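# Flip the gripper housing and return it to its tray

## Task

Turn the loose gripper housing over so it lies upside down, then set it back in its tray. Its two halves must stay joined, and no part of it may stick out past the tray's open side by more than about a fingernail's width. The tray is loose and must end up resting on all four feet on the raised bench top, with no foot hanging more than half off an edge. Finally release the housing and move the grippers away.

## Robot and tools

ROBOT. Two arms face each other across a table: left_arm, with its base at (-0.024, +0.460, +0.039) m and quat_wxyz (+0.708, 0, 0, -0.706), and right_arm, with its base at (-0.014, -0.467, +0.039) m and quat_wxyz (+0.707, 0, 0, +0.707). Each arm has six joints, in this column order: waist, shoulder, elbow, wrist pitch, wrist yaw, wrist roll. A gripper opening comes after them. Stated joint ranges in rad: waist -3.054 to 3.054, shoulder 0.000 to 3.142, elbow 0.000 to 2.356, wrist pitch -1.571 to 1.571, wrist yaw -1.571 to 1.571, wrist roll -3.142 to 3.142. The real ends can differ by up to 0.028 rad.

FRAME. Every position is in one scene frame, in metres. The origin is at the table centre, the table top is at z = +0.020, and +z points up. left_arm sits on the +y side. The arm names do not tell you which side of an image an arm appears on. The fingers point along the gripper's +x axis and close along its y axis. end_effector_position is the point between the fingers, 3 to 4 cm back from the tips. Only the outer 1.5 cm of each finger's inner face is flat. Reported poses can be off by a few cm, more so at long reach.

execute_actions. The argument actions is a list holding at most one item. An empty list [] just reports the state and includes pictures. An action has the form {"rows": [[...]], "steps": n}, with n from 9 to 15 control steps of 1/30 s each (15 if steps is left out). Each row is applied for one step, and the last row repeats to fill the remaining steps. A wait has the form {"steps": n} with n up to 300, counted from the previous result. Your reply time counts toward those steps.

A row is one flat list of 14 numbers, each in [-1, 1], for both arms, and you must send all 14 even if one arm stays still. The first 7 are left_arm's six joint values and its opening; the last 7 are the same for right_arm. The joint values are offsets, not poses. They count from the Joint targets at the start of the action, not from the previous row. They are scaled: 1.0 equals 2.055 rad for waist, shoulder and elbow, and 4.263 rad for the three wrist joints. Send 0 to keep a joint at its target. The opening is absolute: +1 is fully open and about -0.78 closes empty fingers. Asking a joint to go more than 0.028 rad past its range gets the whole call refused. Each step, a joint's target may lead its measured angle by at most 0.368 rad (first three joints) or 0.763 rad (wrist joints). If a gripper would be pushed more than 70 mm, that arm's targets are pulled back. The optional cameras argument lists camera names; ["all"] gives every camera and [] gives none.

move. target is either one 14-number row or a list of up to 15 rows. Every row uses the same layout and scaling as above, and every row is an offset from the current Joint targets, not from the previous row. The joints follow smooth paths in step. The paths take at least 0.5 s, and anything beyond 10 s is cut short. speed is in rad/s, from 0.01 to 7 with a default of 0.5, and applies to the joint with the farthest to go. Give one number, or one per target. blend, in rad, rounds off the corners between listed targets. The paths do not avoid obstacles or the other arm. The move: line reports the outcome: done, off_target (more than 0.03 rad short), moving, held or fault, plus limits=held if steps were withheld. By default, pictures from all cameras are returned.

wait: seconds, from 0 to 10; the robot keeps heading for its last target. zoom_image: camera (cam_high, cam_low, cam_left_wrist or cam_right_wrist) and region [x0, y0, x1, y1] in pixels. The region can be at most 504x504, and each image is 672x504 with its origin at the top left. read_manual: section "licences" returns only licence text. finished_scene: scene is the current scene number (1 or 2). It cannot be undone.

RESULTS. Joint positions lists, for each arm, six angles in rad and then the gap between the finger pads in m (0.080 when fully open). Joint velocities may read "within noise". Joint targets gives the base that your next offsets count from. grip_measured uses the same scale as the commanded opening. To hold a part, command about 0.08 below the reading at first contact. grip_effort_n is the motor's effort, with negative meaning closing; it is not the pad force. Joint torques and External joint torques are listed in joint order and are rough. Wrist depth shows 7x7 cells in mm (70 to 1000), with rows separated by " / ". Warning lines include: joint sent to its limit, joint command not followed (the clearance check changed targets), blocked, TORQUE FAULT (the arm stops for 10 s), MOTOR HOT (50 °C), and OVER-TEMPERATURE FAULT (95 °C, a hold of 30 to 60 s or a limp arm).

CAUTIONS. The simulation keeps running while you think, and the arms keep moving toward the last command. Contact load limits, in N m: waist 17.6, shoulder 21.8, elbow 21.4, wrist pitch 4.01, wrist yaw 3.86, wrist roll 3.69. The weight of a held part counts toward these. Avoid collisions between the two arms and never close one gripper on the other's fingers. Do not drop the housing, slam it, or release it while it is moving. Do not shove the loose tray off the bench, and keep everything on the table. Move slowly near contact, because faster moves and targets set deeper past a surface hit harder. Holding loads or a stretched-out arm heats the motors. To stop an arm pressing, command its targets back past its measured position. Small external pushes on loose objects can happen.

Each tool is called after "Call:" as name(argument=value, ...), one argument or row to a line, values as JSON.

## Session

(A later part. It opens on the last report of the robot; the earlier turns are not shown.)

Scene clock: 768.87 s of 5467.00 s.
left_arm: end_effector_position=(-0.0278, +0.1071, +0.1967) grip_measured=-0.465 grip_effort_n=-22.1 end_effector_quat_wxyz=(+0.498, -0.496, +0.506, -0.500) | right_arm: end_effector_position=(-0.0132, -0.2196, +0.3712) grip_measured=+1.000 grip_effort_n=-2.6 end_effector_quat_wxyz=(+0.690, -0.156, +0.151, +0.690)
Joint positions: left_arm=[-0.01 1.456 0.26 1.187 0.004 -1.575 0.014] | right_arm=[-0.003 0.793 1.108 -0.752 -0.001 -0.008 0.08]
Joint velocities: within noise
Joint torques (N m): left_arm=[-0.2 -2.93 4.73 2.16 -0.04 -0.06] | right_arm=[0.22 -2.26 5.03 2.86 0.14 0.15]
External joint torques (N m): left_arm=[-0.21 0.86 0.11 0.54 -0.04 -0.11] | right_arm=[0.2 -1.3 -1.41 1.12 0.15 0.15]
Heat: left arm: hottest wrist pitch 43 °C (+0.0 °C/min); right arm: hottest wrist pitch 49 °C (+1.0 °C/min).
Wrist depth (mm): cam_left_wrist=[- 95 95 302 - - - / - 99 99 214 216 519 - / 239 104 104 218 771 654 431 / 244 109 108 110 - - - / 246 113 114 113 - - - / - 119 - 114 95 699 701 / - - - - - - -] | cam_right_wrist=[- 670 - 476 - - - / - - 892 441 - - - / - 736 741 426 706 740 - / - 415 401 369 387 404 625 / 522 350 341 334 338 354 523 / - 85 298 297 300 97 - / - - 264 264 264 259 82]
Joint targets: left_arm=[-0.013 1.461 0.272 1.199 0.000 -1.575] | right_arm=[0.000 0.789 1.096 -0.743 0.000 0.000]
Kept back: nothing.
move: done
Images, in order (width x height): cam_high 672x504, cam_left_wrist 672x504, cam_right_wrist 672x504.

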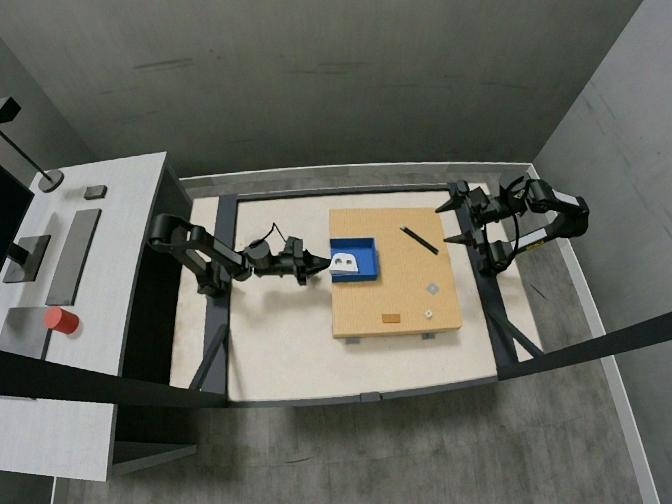

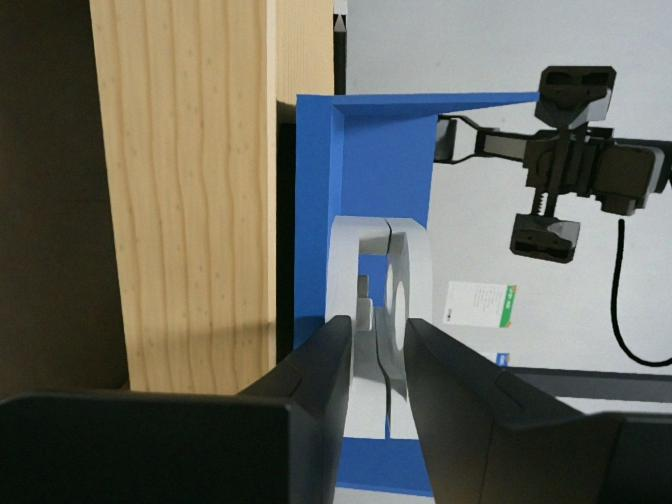

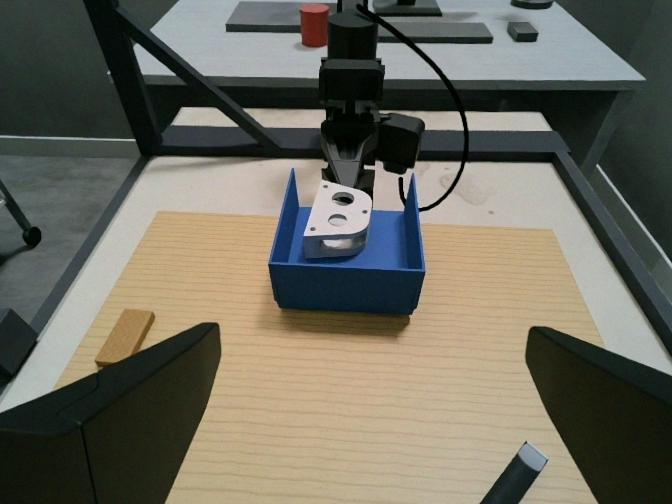

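Call:
move(
  target=[0, -0.07, -0.05, -0.015, 0, 0, -0.4685, 0, 0, 0, 0, 0, 0, 1],
  speed=0.2,
  cameras=["cam_left_wrist", "cam_high", "cam_right_wrist", "cam_low"],
)

Call:
zoom_image(
  camera="cam_left_wrist",
  region=[290, 170, 450, 400],
)

Call:
zoom_image(
  camera="cam_high",
  region=[320, 245, 365, 285],
)

Call:
zoom_image(
  camera="cam_right_wrist",
  region=[290, 160, 390, 270],
)

Scene clock: 771.47 s of 5467.00 s.
left_arm: end_effector_position=(-0.0276, +0.1312, +0.1960) grip_measured=-0.465 grip_effort_n=-22.1 end_effector_quat_wxyz=(+0.500, -0.494, +0.508, -0.498) | right_arm: end_effector_position=(-0.0132, -0.2196, +0.3712) grip_measured=+1.000 grip_effort_n=-2.6 end_effector_quat_wxyz=(+0.690, -0.156, +0.151, +0.690)
Joint positions: left_arm=[-0.01 1.327 0.177 1.133 0.004 -1.575 0.014] | right_arm=[-0.003 0.793 1.108 -0.752 -0.001 -0.008 0.08]
Joint velocities: within noise
Joint torques (N m): left_arm=[-0.2 -3.86 3.01 1.5 -0.04 -0.06] | right_arm=[0.23 -2.26 5.04 2.86 0.14 0.14]
External joint torques (N m): left_arm=[-0.21 -0.79 -1.85 -0.13 -0.04 -0.11] | right_arm=[0.22 -1.33 -1.37 1.13 0.14 0.14]
Heat: left arm: hottest wrist pitch 43 °C (+0.0 °C/min); right arm: hottest wrist pitch 49 °C (+1.0 °C/min).
Wrist depth (mm): cam_left_wrist=[244 118 117 321 - - - / 238 124 121 220 - 671 - / 241 131 127 142 - 480 456 / 253 284 134 141 - - - / 248 289 140 138 - - - / - 291 - 151 - 728 - / - - - - - - -] | cam_right_wrist=[- 672 - 501 - - - / - - 884 458 - - - / - 749 737 449 718 737 - / - 416 399 371 389 404 631 / 517 352 342 333 338 353 521 / - 85 298 298 297 98 - / - - 265 266 265 260 82]
Joint targets: left_arm=[-0.013 1.317 0.170 1.135 0.000 -1.575] | right_arm=[0.000 0.789 1.096 -0.743 0.000 0.000]
Kept back: nothing.
move: done

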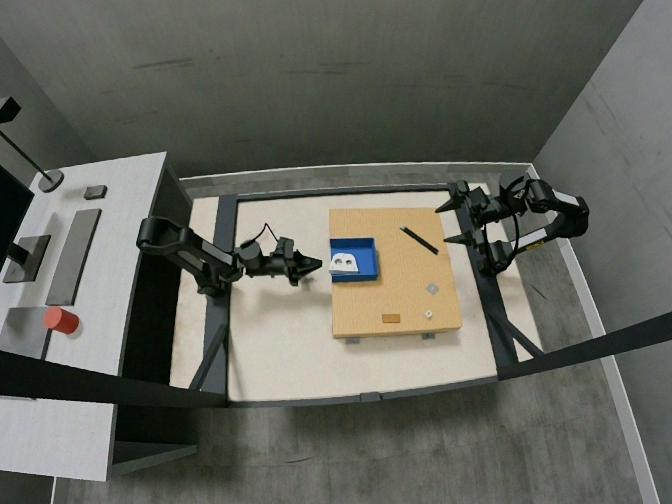

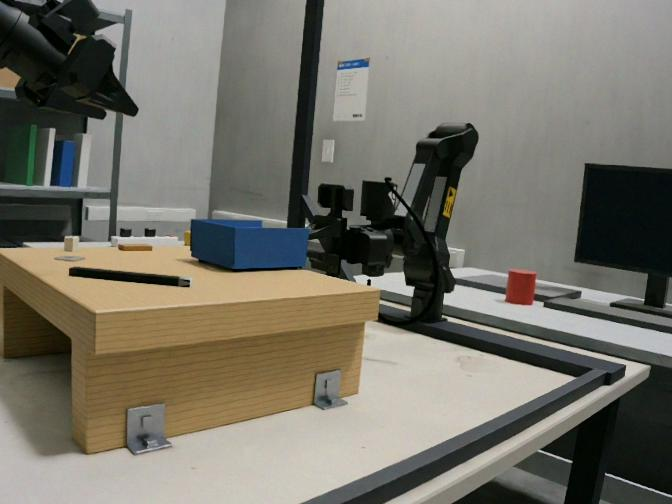

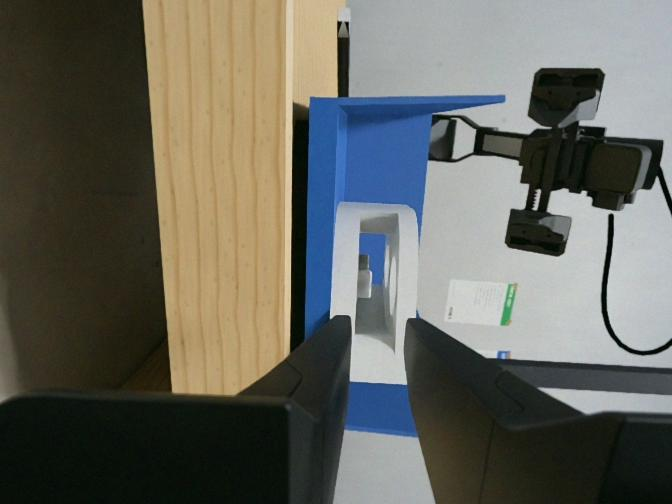

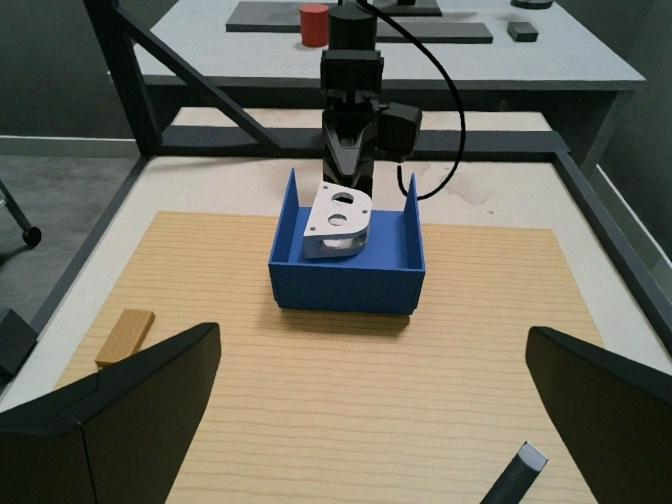

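Scaled by 2.191 from the camera's 672x504 image, which has a finer 960x720 frame.

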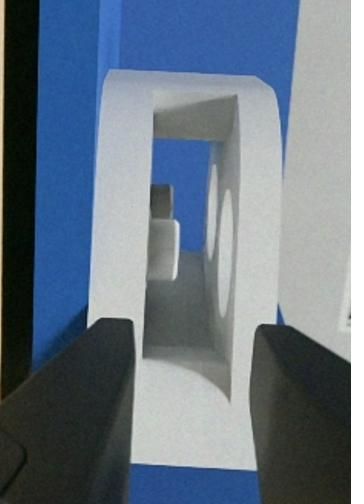

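Scaled by 11.200 from the camera's 672x504 image, which has a finer 960x720 frame.

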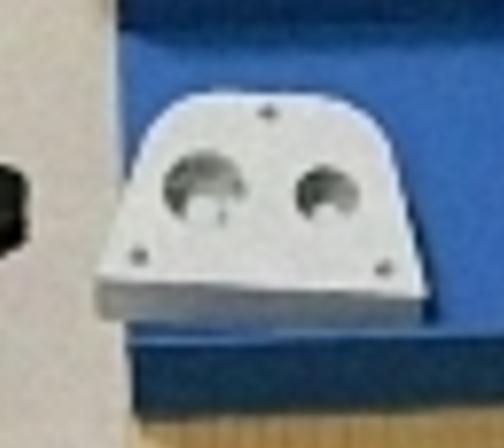

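Scaled by 4.582 from the camera's 672x504 image, which has a finer 960x720 frame.

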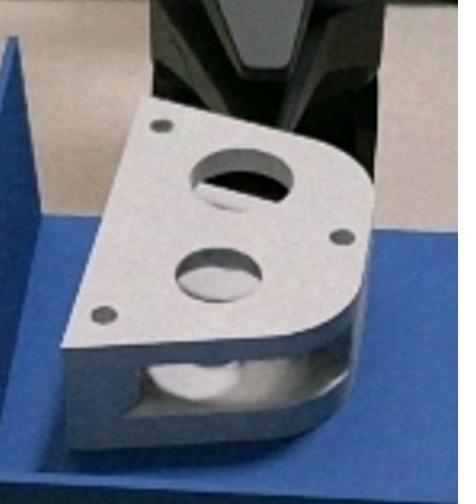

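Call:
zoom_image(
  camera="cam_right_wrist",
  region=[295, 175, 385, 265],
)

Call:
zoom_image(
  camera="cam_high",
  region=[325, 250, 362, 280],
)

Call:
zoom_image(
  camera="cam_left_wrist",
  region=[320, 190, 430, 400],
)

Scaled by 5.600 from the camera's 672x504 image, which has a finer 960x720 frame.

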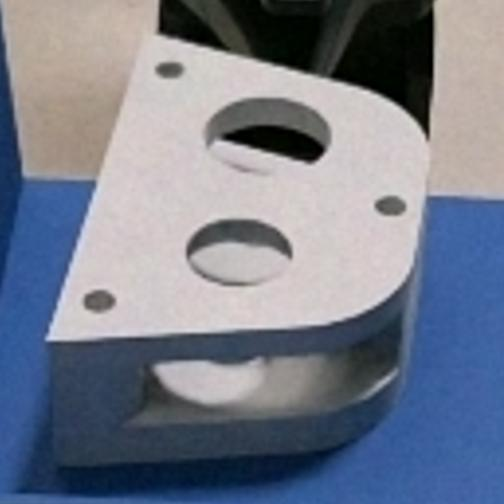

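Scaled by 13.622 from the camera's 672x504 image, which has a finer 960x720 frame.

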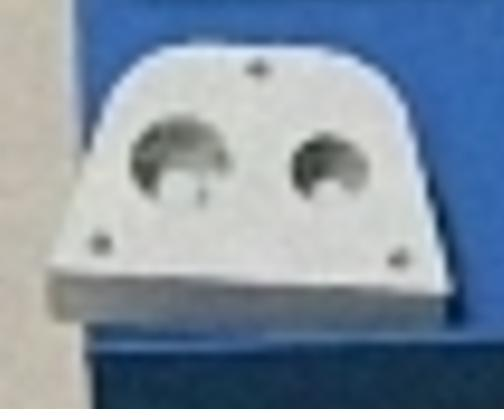

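Scaled by 2.400 from the camera's 672x504 image, which has a finer 960x720 frame.

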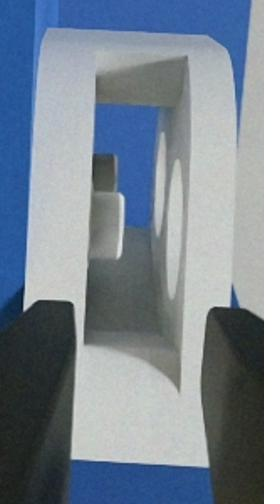

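Call:
move(
  target=[-0.00462, 0.03942, -0.00925, 0.0251, 0, 0, -0.8, 0, 0, 0, 0, 0, 0, 1],
  speed=0.15,
  cameras=["cam_left_wrist", "cam_right_wrist"],
)

Call:
zoom_image(
  camera="cam_left_wrist",
  region=[260, 150, 480, 430],
)

Call:
zoom_image(
  camera="cam_right_wrist",
  region=[280, 130, 420, 270],
)

Scene clock: 779.13 s of 5467.00 s.
left_arm: end_effector_position=(-0.0306, +0.1318, +0.1894) grip_measured=-0.778 grip_effort_n=-83.5 end_effector_quat_wxyz=(+0.495, -0.494, +0.508, -0.503) | right_arm: end_effector_position=(-0.0132, -0.2196, +0.3712) grip_measured=+1.000 grip_effort_n=-3.0 end_effector_quat_wxyz=(+0.690, -0.156, +0.151, +0.690)
Joint positions: left_arm=[-0.019 1.393 0.157 1.23 0.004 -1.575 0] | right_arm=[-0.003 0.793 1.108 -0.752 -0.001 -0.008 0.08]
Joint velocities: within noise
Joint torques (N m): left_arm=[-0.23 -2.43 2.74 2.14 -0.04 -0.06] | right_arm=[0.23 -2.26 5.05 2.86 0.14 0.15]
External joint torques (N m): left_arm=[-0.22 0.8 -1.79 0.5 -0.04 -0.11] | right_arm=[0.22 -1.42 -1.25 1.16 0.14 0.14]
Heat: left arm: hottest wrist pitch 42 °C (+0.0 °C/min); right arm: hottest wrist pitch 49 °C (+1.0 °C/min).
Wrist depth (mm): cam_left_wrist=[230 119 116 312 - - - / 242 269 121 124 240 602 - / 235 286 127 129 249 482 455 / 248 292 134 135 - - - / 250 298 141 140 727 - - / - 315 146 - - 738 731 / - - - - - - -] | cam_right_wrist=[- 675 - 500 - - - / - - 892 467 - - - / - 735 734 455 714 732 - / - 414 401 371 389 401 623 / 518 353 340 333 339 352 523 / - 85 298 299 299 98 - / - - 265 265 266 260 82]
Joint targets: left_arm=[-0.022 1.398 0.151 1.242 0.000 -1.575] | right_arm=[0.000 0.789 1.096 -0.743 0.000 0.000]
Kept back: nothing.
move: done
Images, in order (width x height): cam_left_wrist 672x504, cam_right_wrist 672x504.

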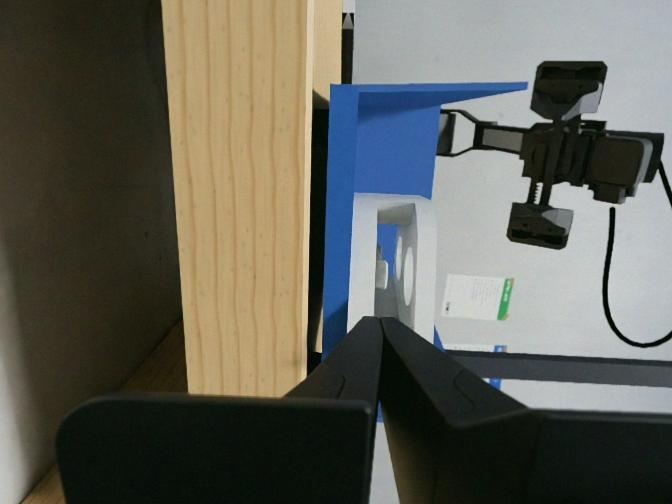

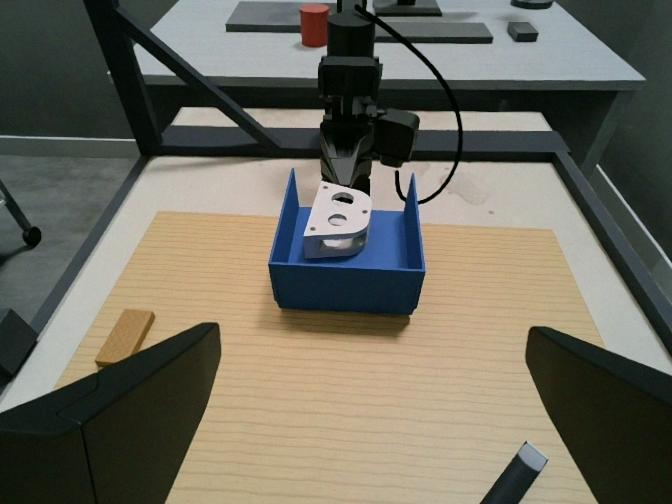

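Scaled by 1.800 from the camera's 672x504 image, which has a finer 960x720 frame.

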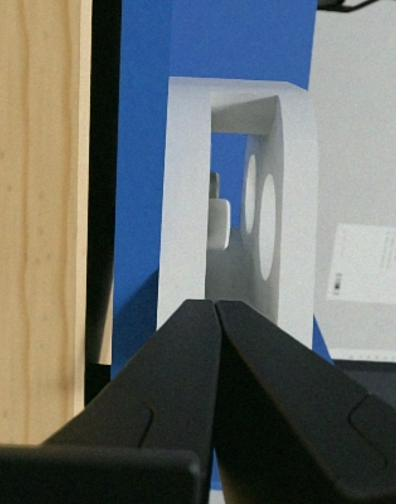

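Scaled by 3.600 from the camera's 672x504 image, which has a finer 960x720 frame.

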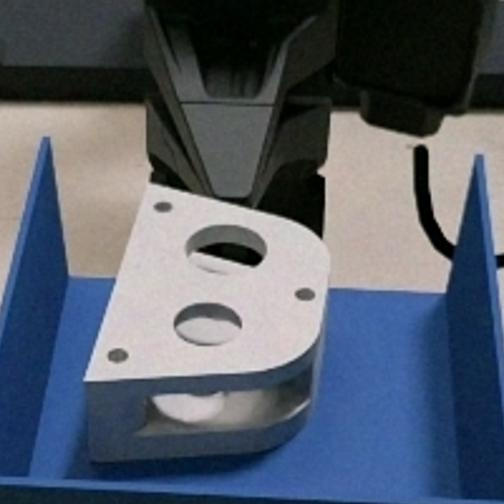

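Call:
move(
  target=[0, 0.05596, 0.05207, 0.00645, 0, 0, -0.8, 0, 0, 0, 0, 0, 0, 1],
  speed=0.07,
  cameras=["cam_left_wrist", "cam_right_wrist", "cam_high"],
)

Call:
zoom_image(
  camera="cam_left_wrist",
  region=[260, 150, 480, 430],
)

Call:
zoom_image(
  camera="cam_high",
  region=[320, 245, 365, 285],
)

Call:
zoom_image(
  camera="cam_right_wrist",
  region=[280, 130, 420, 270],
)

Scene clock: 782.23 s of 5467.00 s.
left_arm: end_effector_position=(-0.0311, +0.1074, +0.1898) grip_measured=-0.778 grip_effort_n=-83.5 end_effector_quat_wxyz=(+0.495, -0.494, +0.507, -0.503) | right_arm: end_effector_position=(-0.0132, -0.2196, +0.3712) grip_measured=+1.000 grip_effort_n=-2.6 end_effector_quat_wxyz=(+0.690, -0.156, +0.151, +0.690)
Joint positions: left_arm=[-0.019 1.508 0.246 1.258 0.004 -1.575 0] | right_arm=[-0.003 0.793 1.108 -0.752 -0.001 -0.008 0.08]
Joint velocities: within noise
Joint torques (N m): left_arm=[-0.23 -2.95 4.5 2.15 -0.04 -0.05] | right_arm=[0.24 -2.26 5.03 2.86 0.14 0.14]
External joint torques (N m): left_arm=[-0.23 0.99 0.08 0.51 -0.04 -0.1] | right_arm=[0.24 -1.4 -1.29 1.15 0.14 0.14]
Heat: left arm: hottest wrist pitch 43 °C (+1.0 °C/min); right arm: hottest wrist pitch 49 °C (+1.0 °C/min).
Wrist depth (mm): cam_left_wrist=[219 94 94 287 - - - / 229 99 98 99 212 417 517 / 234 103 103 119 224 665 428 / 247 109 108 110 137 - - / 250 115 114 112 162 - - / - - - - - 710 711 / - - - - - - -] | cam_right_wrist=[- 674 - 548 - - - / - - 881 445 - - - / - 731 733 442 714 733 - / - 414 401 369 389 402 633 / 519 351 343 332 339 356 519 / - 85 297 297 299 97 - / - - 264 265 266 259 82]
Joint targets: left_arm=[-0.022 1.514 0.258 1.269 0.000 -1.575] | right_arm=[0.000 0.789 1.096 -0.743 0.000 0.000]
Kept back: nothing.
move: done
Images, in order (width x height): cam_high 672x504, cam_left_wrist 672x504, cam_right_wrist 672x504.

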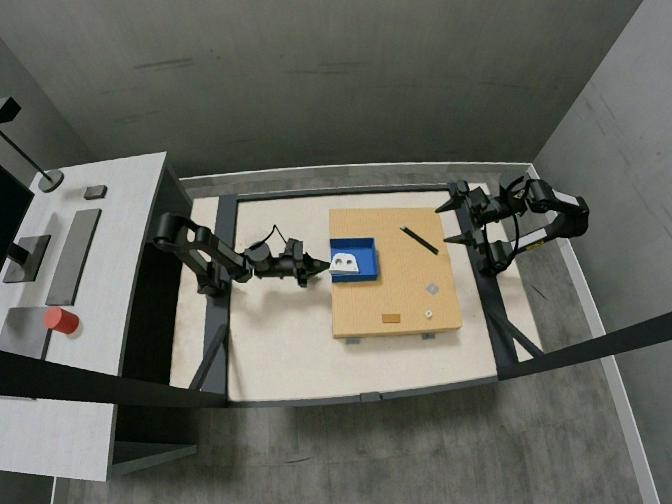

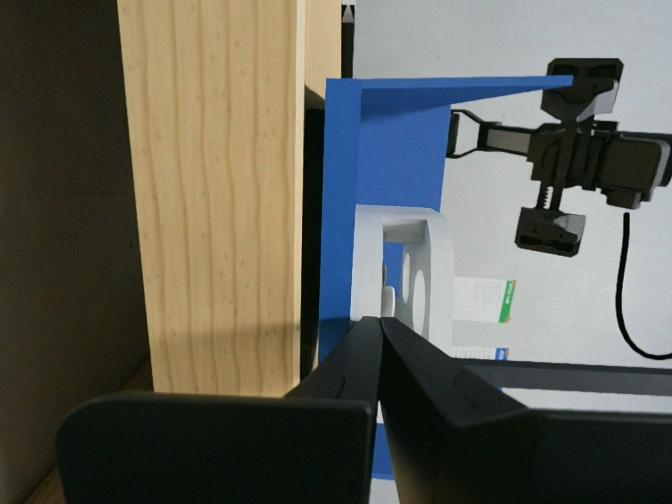

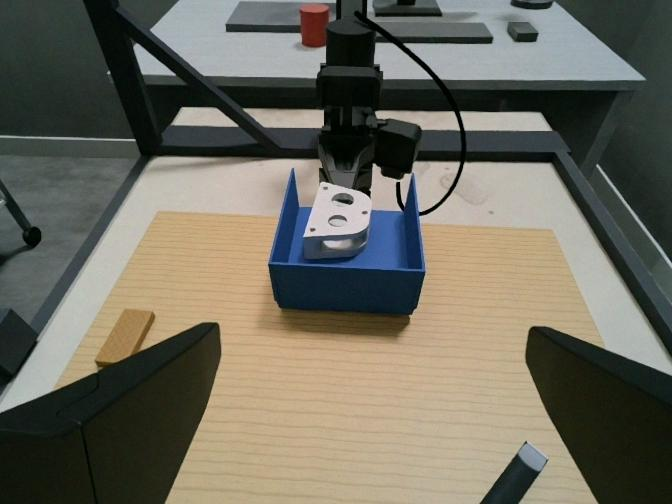

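Scaled by 1.800 from the camera's 672x504 image, which has a finer 960x720 frame.

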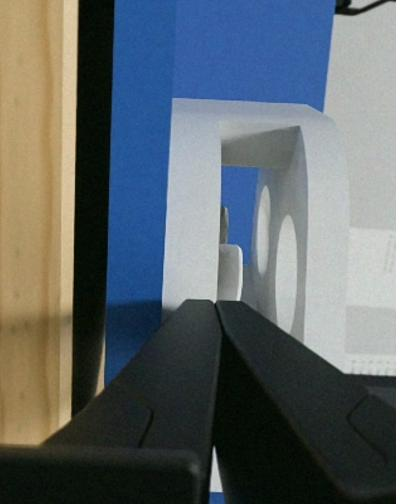

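Scaled by 11.200 from the camera's 672x504 image, which has a finer 960x720 frame.

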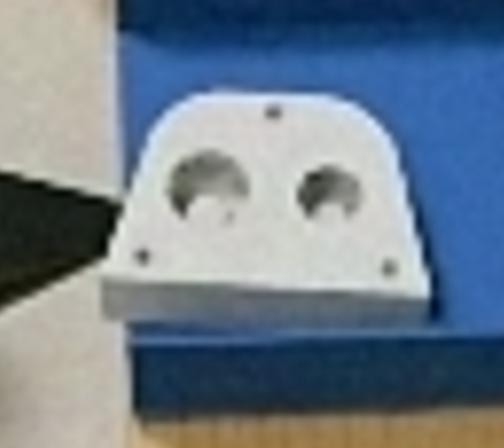

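Scaled by 3.600 from the camera's 672x504 image, which has a finer 960x720 frame.

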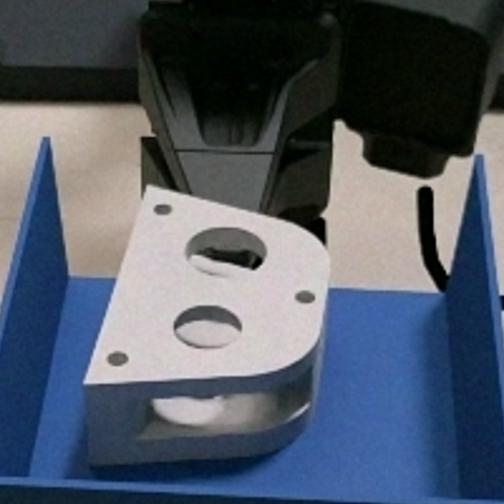

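Call:
move(
  target=[0, 0.00832, 0.0072, 0.00054, 0, 0, -0.8, 0, 0, 0, 0, 0, 0, 1],
  speed=0.03,
  cameras=["cam_left_wrist", "cam_right_wrist", "cam_high"],
)

Call:
zoom_image(
  camera="cam_left_wrist",
  region=[260, 150, 480, 430],
)

Call:
zoom_image(
  camera="cam_high",
  region=[320, 245, 365, 285],
)

Call:
zoom_image(
  camera="cam_right_wrist",
  region=[280, 130, 420, 270],
)

Scene clock: 783.97 s of 5467.00 s.
left_arm: end_effector_position=(-0.0311, +0.1033, +0.1902) grip_measured=-0.778 grip_effort_n=-83.5 end_effector_quat_wxyz=(+0.495, -0.495, +0.507, -0.503) | right_arm: end_effector_position=(-0.0132, -0.2196, +0.3712) grip_measured=+1.000 grip_effort_n=-2.6 end_effector_quat_wxyz=(+0.690, -0.156, +0.151, +0.690)
Joint positions: left_arm=[-0.019 1.525 0.261 1.261 0.004 -1.575 0] | right_arm=[-0.003 0.793 1.108 -0.752 -0.001 -0.008 0.08]
Joint velocities: within noise
Joint torques (N m): left_arm=[-0.23 -3.1 4.44 2.14 -0.04 -0.06] | right_arm=[0.23 -2.25 5.03 2.86 0.13 0.14]
External joint torques (N m): left_arm=[-0.21 0.94 0.04 0.51 -0.05 -0.11] | right_arm=[0.22 -1.36 -1.42 1.1 0.14 0.14]
Heat: left arm: hottest wrist pitch 43 °C (+1.0 °C/min); right arm: hottest wrist pitch 49 °C (+1.0 °C/min).
Wrist depth (mm): cam_left_wrist=[- 91 90 295 - - - / 229 95 93 95 210 445 519 / 232 99 99 142 220 703 427 / 237 104 104 105 137 - - / 251 110 109 107 162 - - / - - - - - 700 707 / - - - - - - -] | cam_right_wrist=[- 670 - - - - - / - - 884 441 - - - / - 738 734 451 713 735 - / - 412 402 370 389 403 623 / 520 351 342 332 338 353 521 / - 85 298 300 300 98 - / - - 264 264 266 259 82]
Joint targets: left_arm=[-0.022 1.530 0.273 1.272 0.000 -1.575] | right_arm=[0.000 0.789 1.096 -0.743 0.000 0.000]
Kept back: nothing.
move: done
Images, in order (width x height): cam_high 672x504, cam_left_wrist 672x504, cam_right_wrist 672x504.

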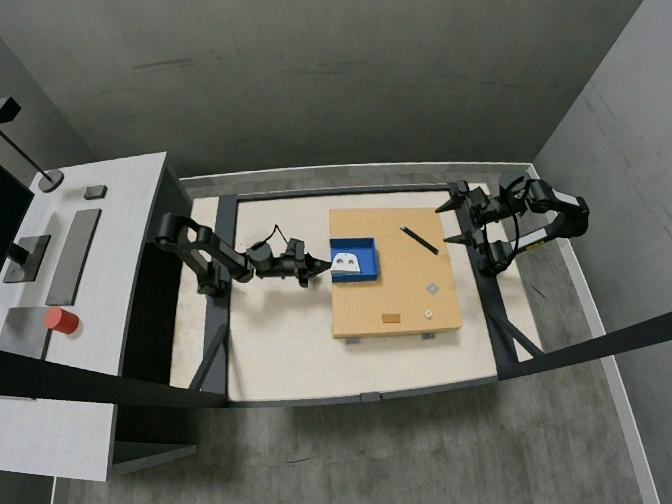

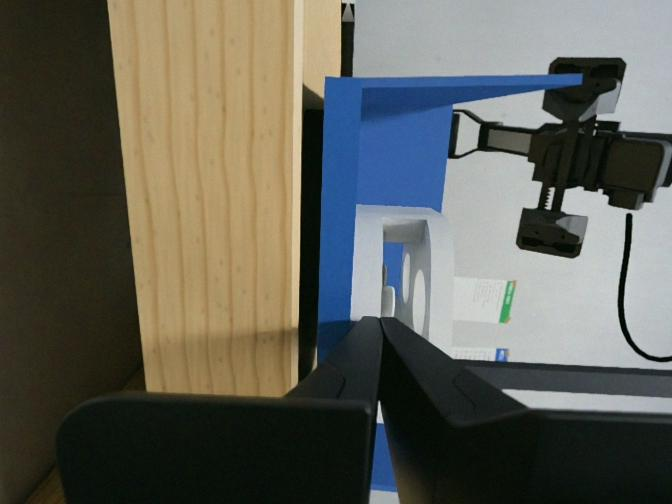

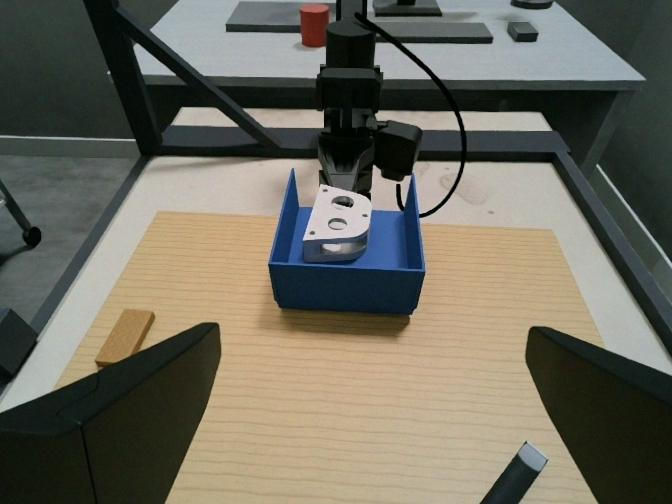

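Scaled by 1.800 from the camera's 672x504 image, which has a finer 960x720 frame.

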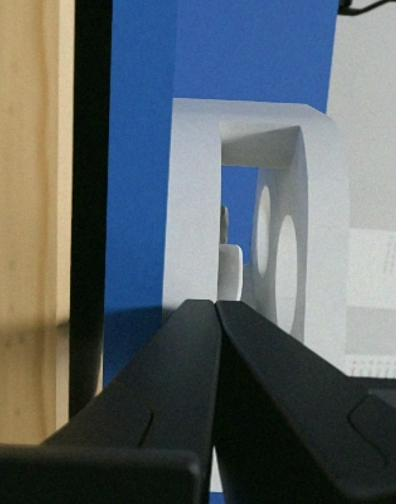

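Scaled by 11.200 from the camera's 672x504 image, which has a finer 960x720 frame.

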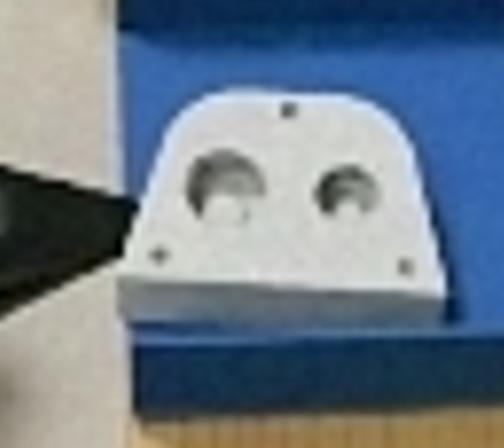

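Scaled by 3.600 from the camera's 672x504 image, which has a finer 960x720 frame.

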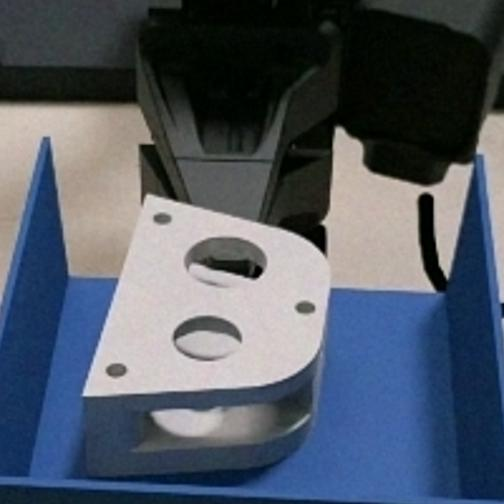

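Call:
move(
  target=[0, 0.0052, 0.0045, 0.0003, 0, 0, -0.8, 0, 0, 0, 0, 0, 0, 1],
  speed=0.03,
  cameras=["cam_left_wrist", "cam_right_wrist", "cam_high"],
)

Call:
zoom_image(
  camera="cam_high",
  region=[320, 245, 365, 285],
)

Call:
zoom_image(
  camera="cam_left_wrist",
  region=[260, 150, 480, 430],
)

Scene clock: 785.37 s of 5467.00 s.
left_arm: end_effector_position=(-0.0312, +0.1008, +0.1898) grip_measured=-0.778 grip_effort_n=-83.5 end_effector_quat_wxyz=(+0.495, -0.494, +0.507, -0.503) | right_arm: end_effector_position=(-0.0132, -0.2196, +0.3712) grip_measured=+1.000 grip_effort_n=-3.0 end_effector_quat_wxyz=(+0.690, -0.156, +0.151, +0.690)
Joint positions: left_arm=[-0.019 1.535 0.27 1.261 0.004 -1.575 0] | right_arm=[-0.003 0.793 1.108 -0.752 -0.001 -0.008 0.08]
Joint velocities: within noise
Joint torques (N m): left_arm=[-0.22 -3.13 4.42 2.13 -0.04 -0.06] | right_arm=[0.22 -2.26 5.04 2.86 0.14 0.14]
External joint torques (N m): left_arm=[-0.22 1.01 0.04 0.49 -0.04 -0.11] | right_arm=[0.21 -1.37 -1.32 1.14 0.14 0.14]
Heat: left arm: hottest wrist pitch 44 °C (+1.0 °C/min); right arm: hottest wrist pitch 49 °C (+1.0 °C/min).
Wrist depth (mm): cam_left_wrist=[- 90 87 311 - - - / - 92 91 93 207 629 512 / 232 97 97 211 215 701 419 / 237 101 101 103 138 - - / 240 106 107 105 162 - - / - - - - - 713 704 / - - - - - - -] | cam_right_wrist=[- 668 - - - - - / - - 896 441 - - - / - 735 739 447 703 734 - / - 415 400 360 388 402 624 / 522 353 342 334 339 353 524 / - 85 296 297 298 98 - / - - 265 264 265 259 82]
Joint targets: left_arm=[-0.022 1.541 0.282 1.273 0.000 -1.575] | right_arm=[0.000 0.789 1.096 -0.743 0.000 0.000]
Kept back: nothing.
move: done
Images, in order (width x height): cam_high 672x504, cam_left_wrist 672x504, cam_right_wrist 672x504.

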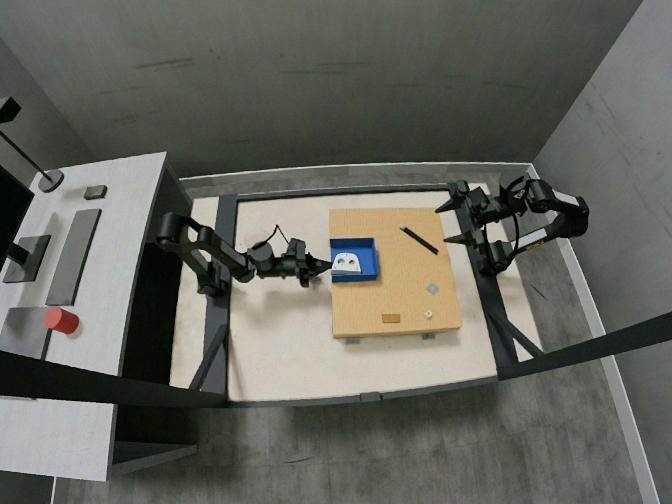

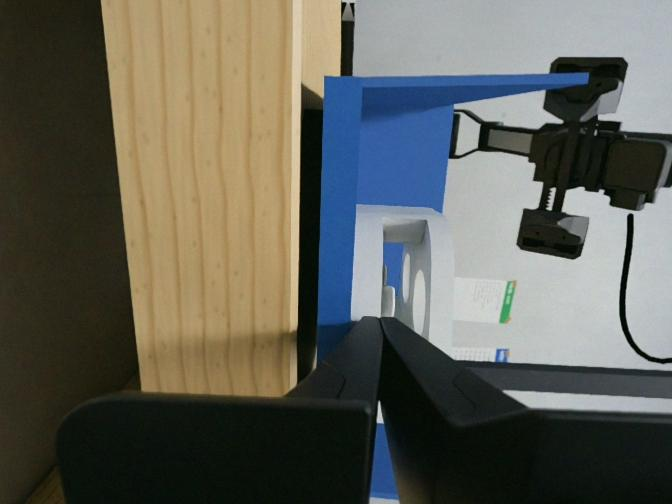

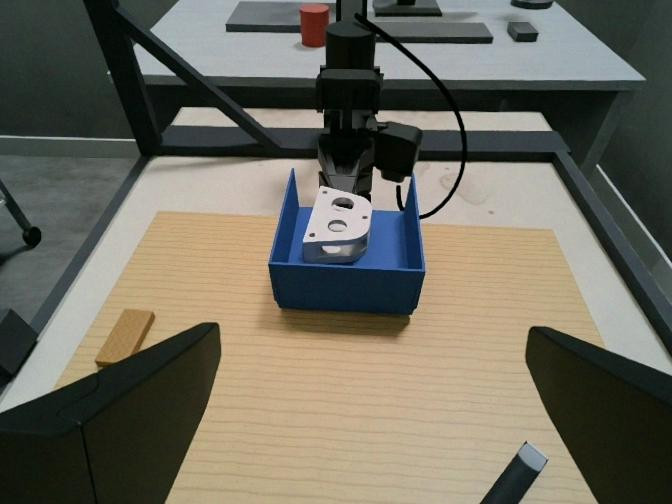

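Scaled by 11.200 from the camera's 672x504 image, which has a finer 960x720 frame.

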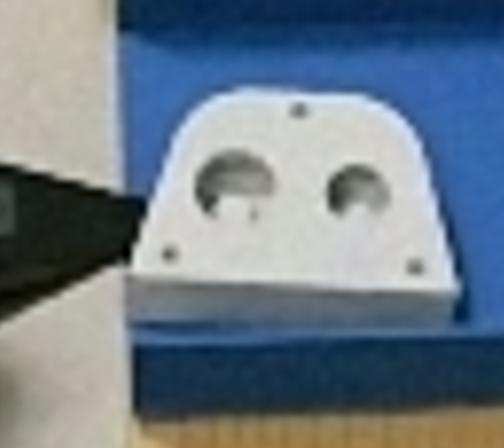

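Scaled by 1.800 from the camera's 672x504 image, which has a finer 960x720 frame.

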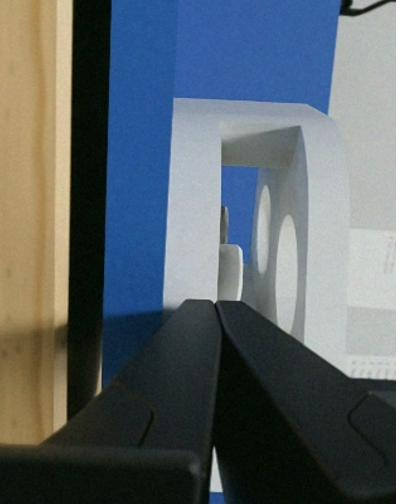

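Call:
move(
  target=[0, -0.1652, -0.10949, -0.03014, 0, 0, -0.8, 0, 0, 0, 0, 0, 0, 1],
  speed=0.3,
  cameras=["all"],
)

Call:
zoom_image(
  camera="cam_left_wrist",
  region=[280, 100, 500, 420],
)

Call:
zoom_image(
  camera="cam_high",
  region=[310, 225, 390, 295],
)

Call:
zoom_image(
  camera="cam_right_wrist",
  region=[260, 150, 430, 320],
)

Call:
zoom_image(
  camera="cam_low",
  region=[180, 200, 330, 290],
)

Scene clock: 787.80 s of 5467.00 s.
left_arm: end_effector_position=(-0.0302, +0.1599, +0.1902) grip_measured=-0.778 grip_effort_n=-83.5 end_effector_quat_wxyz=(+0.495, -0.495, +0.507, -0.503) | right_arm: end_effector_position=(-0.0132, -0.2196, +0.3712) grip_measured=+1.000 grip_effort_n=-3.0 end_effector_quat_wxyz=(+0.690, -0.156, +0.151, +0.690)
Joint positions: left_arm=[-0.019 1.21 0.064 1.143 0.004 -1.575 0] | right_arm=[-0.003 0.793 1.108 -0.752 -0.001 -0.008 0.08]
Joint velocities: within noise
Joint torques (N m): left_arm=[-0.22 -3 3 1.5 -0.04 -0.06] | right_arm=[0.22 -2.26 5.04 2.86 0.13 0.14]
External joint torques (N m): left_arm=[-0.21 -0.73 -1.85 -0.13 -0.05 -0.11] | right_arm=[0.22 -1.36 -1.37 1.12 0.14 0.14]
Heat: left arm: hottest wrist pitch 44 °C (+1.0 °C/min); right arm: hottest wrist pitch 49 °C (+1.0 °C/min).
Wrist depth (mm): cam_left_wrist=[242 302 142 349 - - - / 236 308 148 151 823 478 - / 238 312 156 173 - 514 - / 252 318 164 165 - - - / 254 344 171 170 - - - / - 313 - - - - - / - - - - - - -] | cam_right_wrist=[- 679 - 527 - - - / - - 889 491 - - - / - 737 730 561 736 744 - / - 415 402 361 389 402 629 / 522 351 343 331 340 354 520 / - 85 298 298 300 98 - / - - 264 264 265 259 82]
Joint targets: left_arm=[-0.022 1.202 0.057 1.144 0.000 -1.575] | right_arm=[0.000 0.789 1.096 -0.743 0.000 0.000]
Kept back: nothing.
move: done

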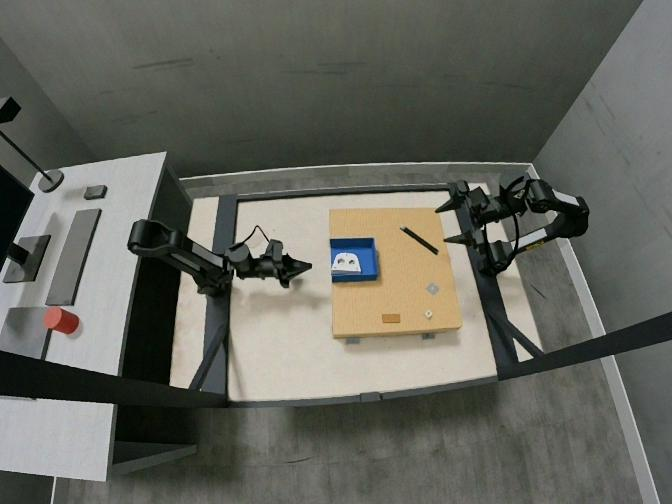

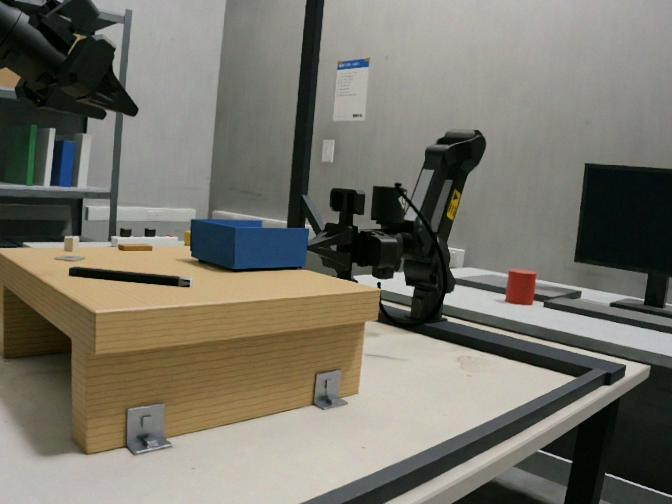

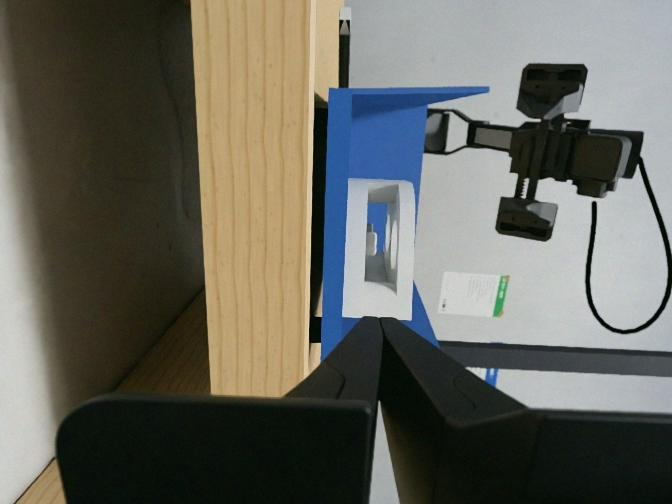

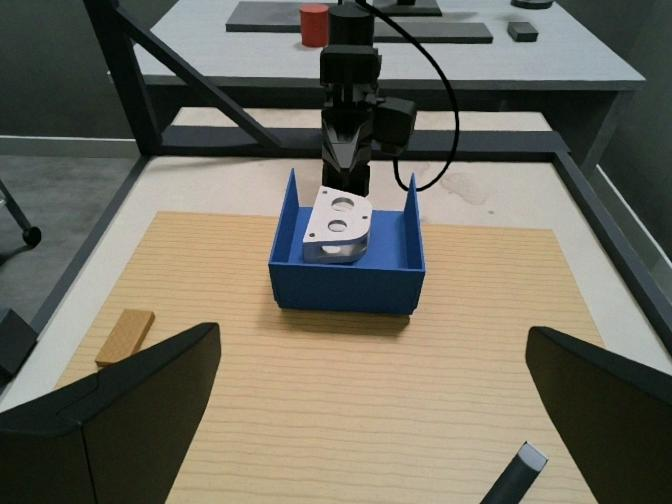

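Scaled by 1.575 from the camera's 672x504 image, which has a finer 960x720 frame.

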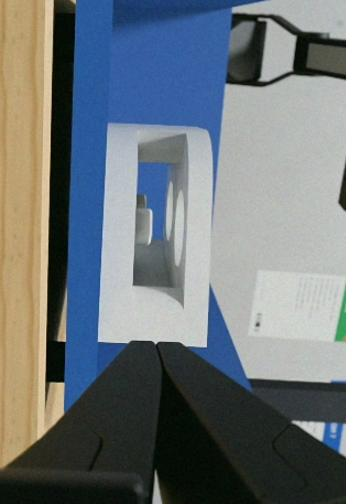

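Scaled by 6.300 from the camera's 672x504 image, which has a finer 960x720 frame.

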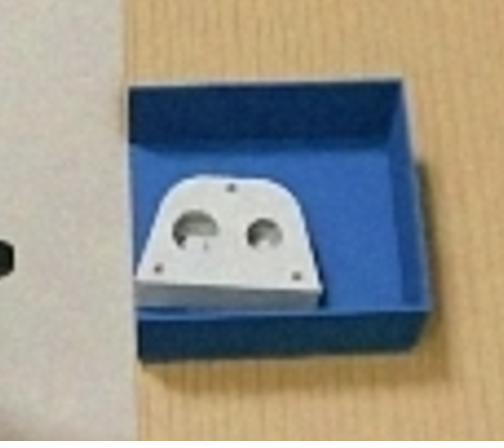

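Scaled by 2.965 from the camera's 672x504 image, which has a finer 960x720 frame.

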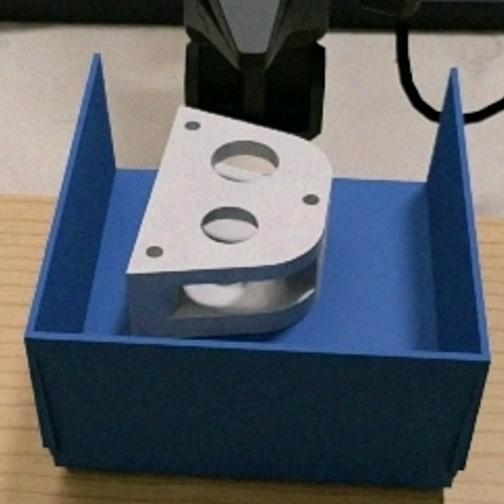

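Scaled by 3.360 from the camera's 672x504 image, which has a finer 960x720 frame.

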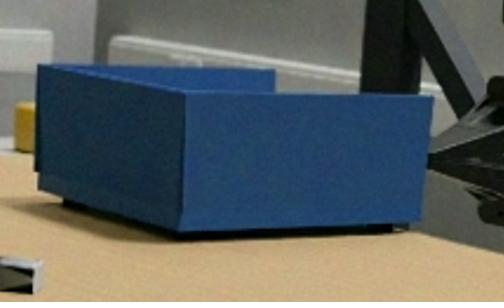

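Call:
zoom_image(
  camera="cam_left_wrist",
  region=[280, 60, 380, 400],
)

Call:
zoom_image(
  camera="cam_low",
  region=[270, 245, 330, 285],
)

Scaled by 1.482 from the camera's 672x504 image, which has a finer 960x720 frame.

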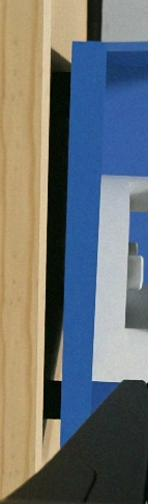

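Scaled by 8.400 from the camera's 672x504 image, which has a finer 960x720 frame.

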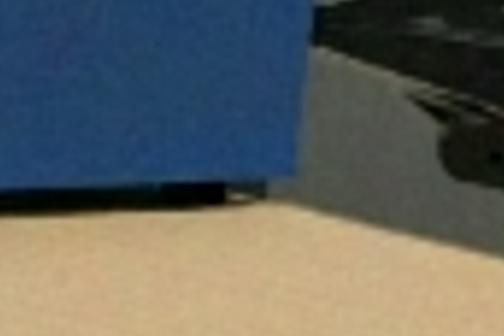

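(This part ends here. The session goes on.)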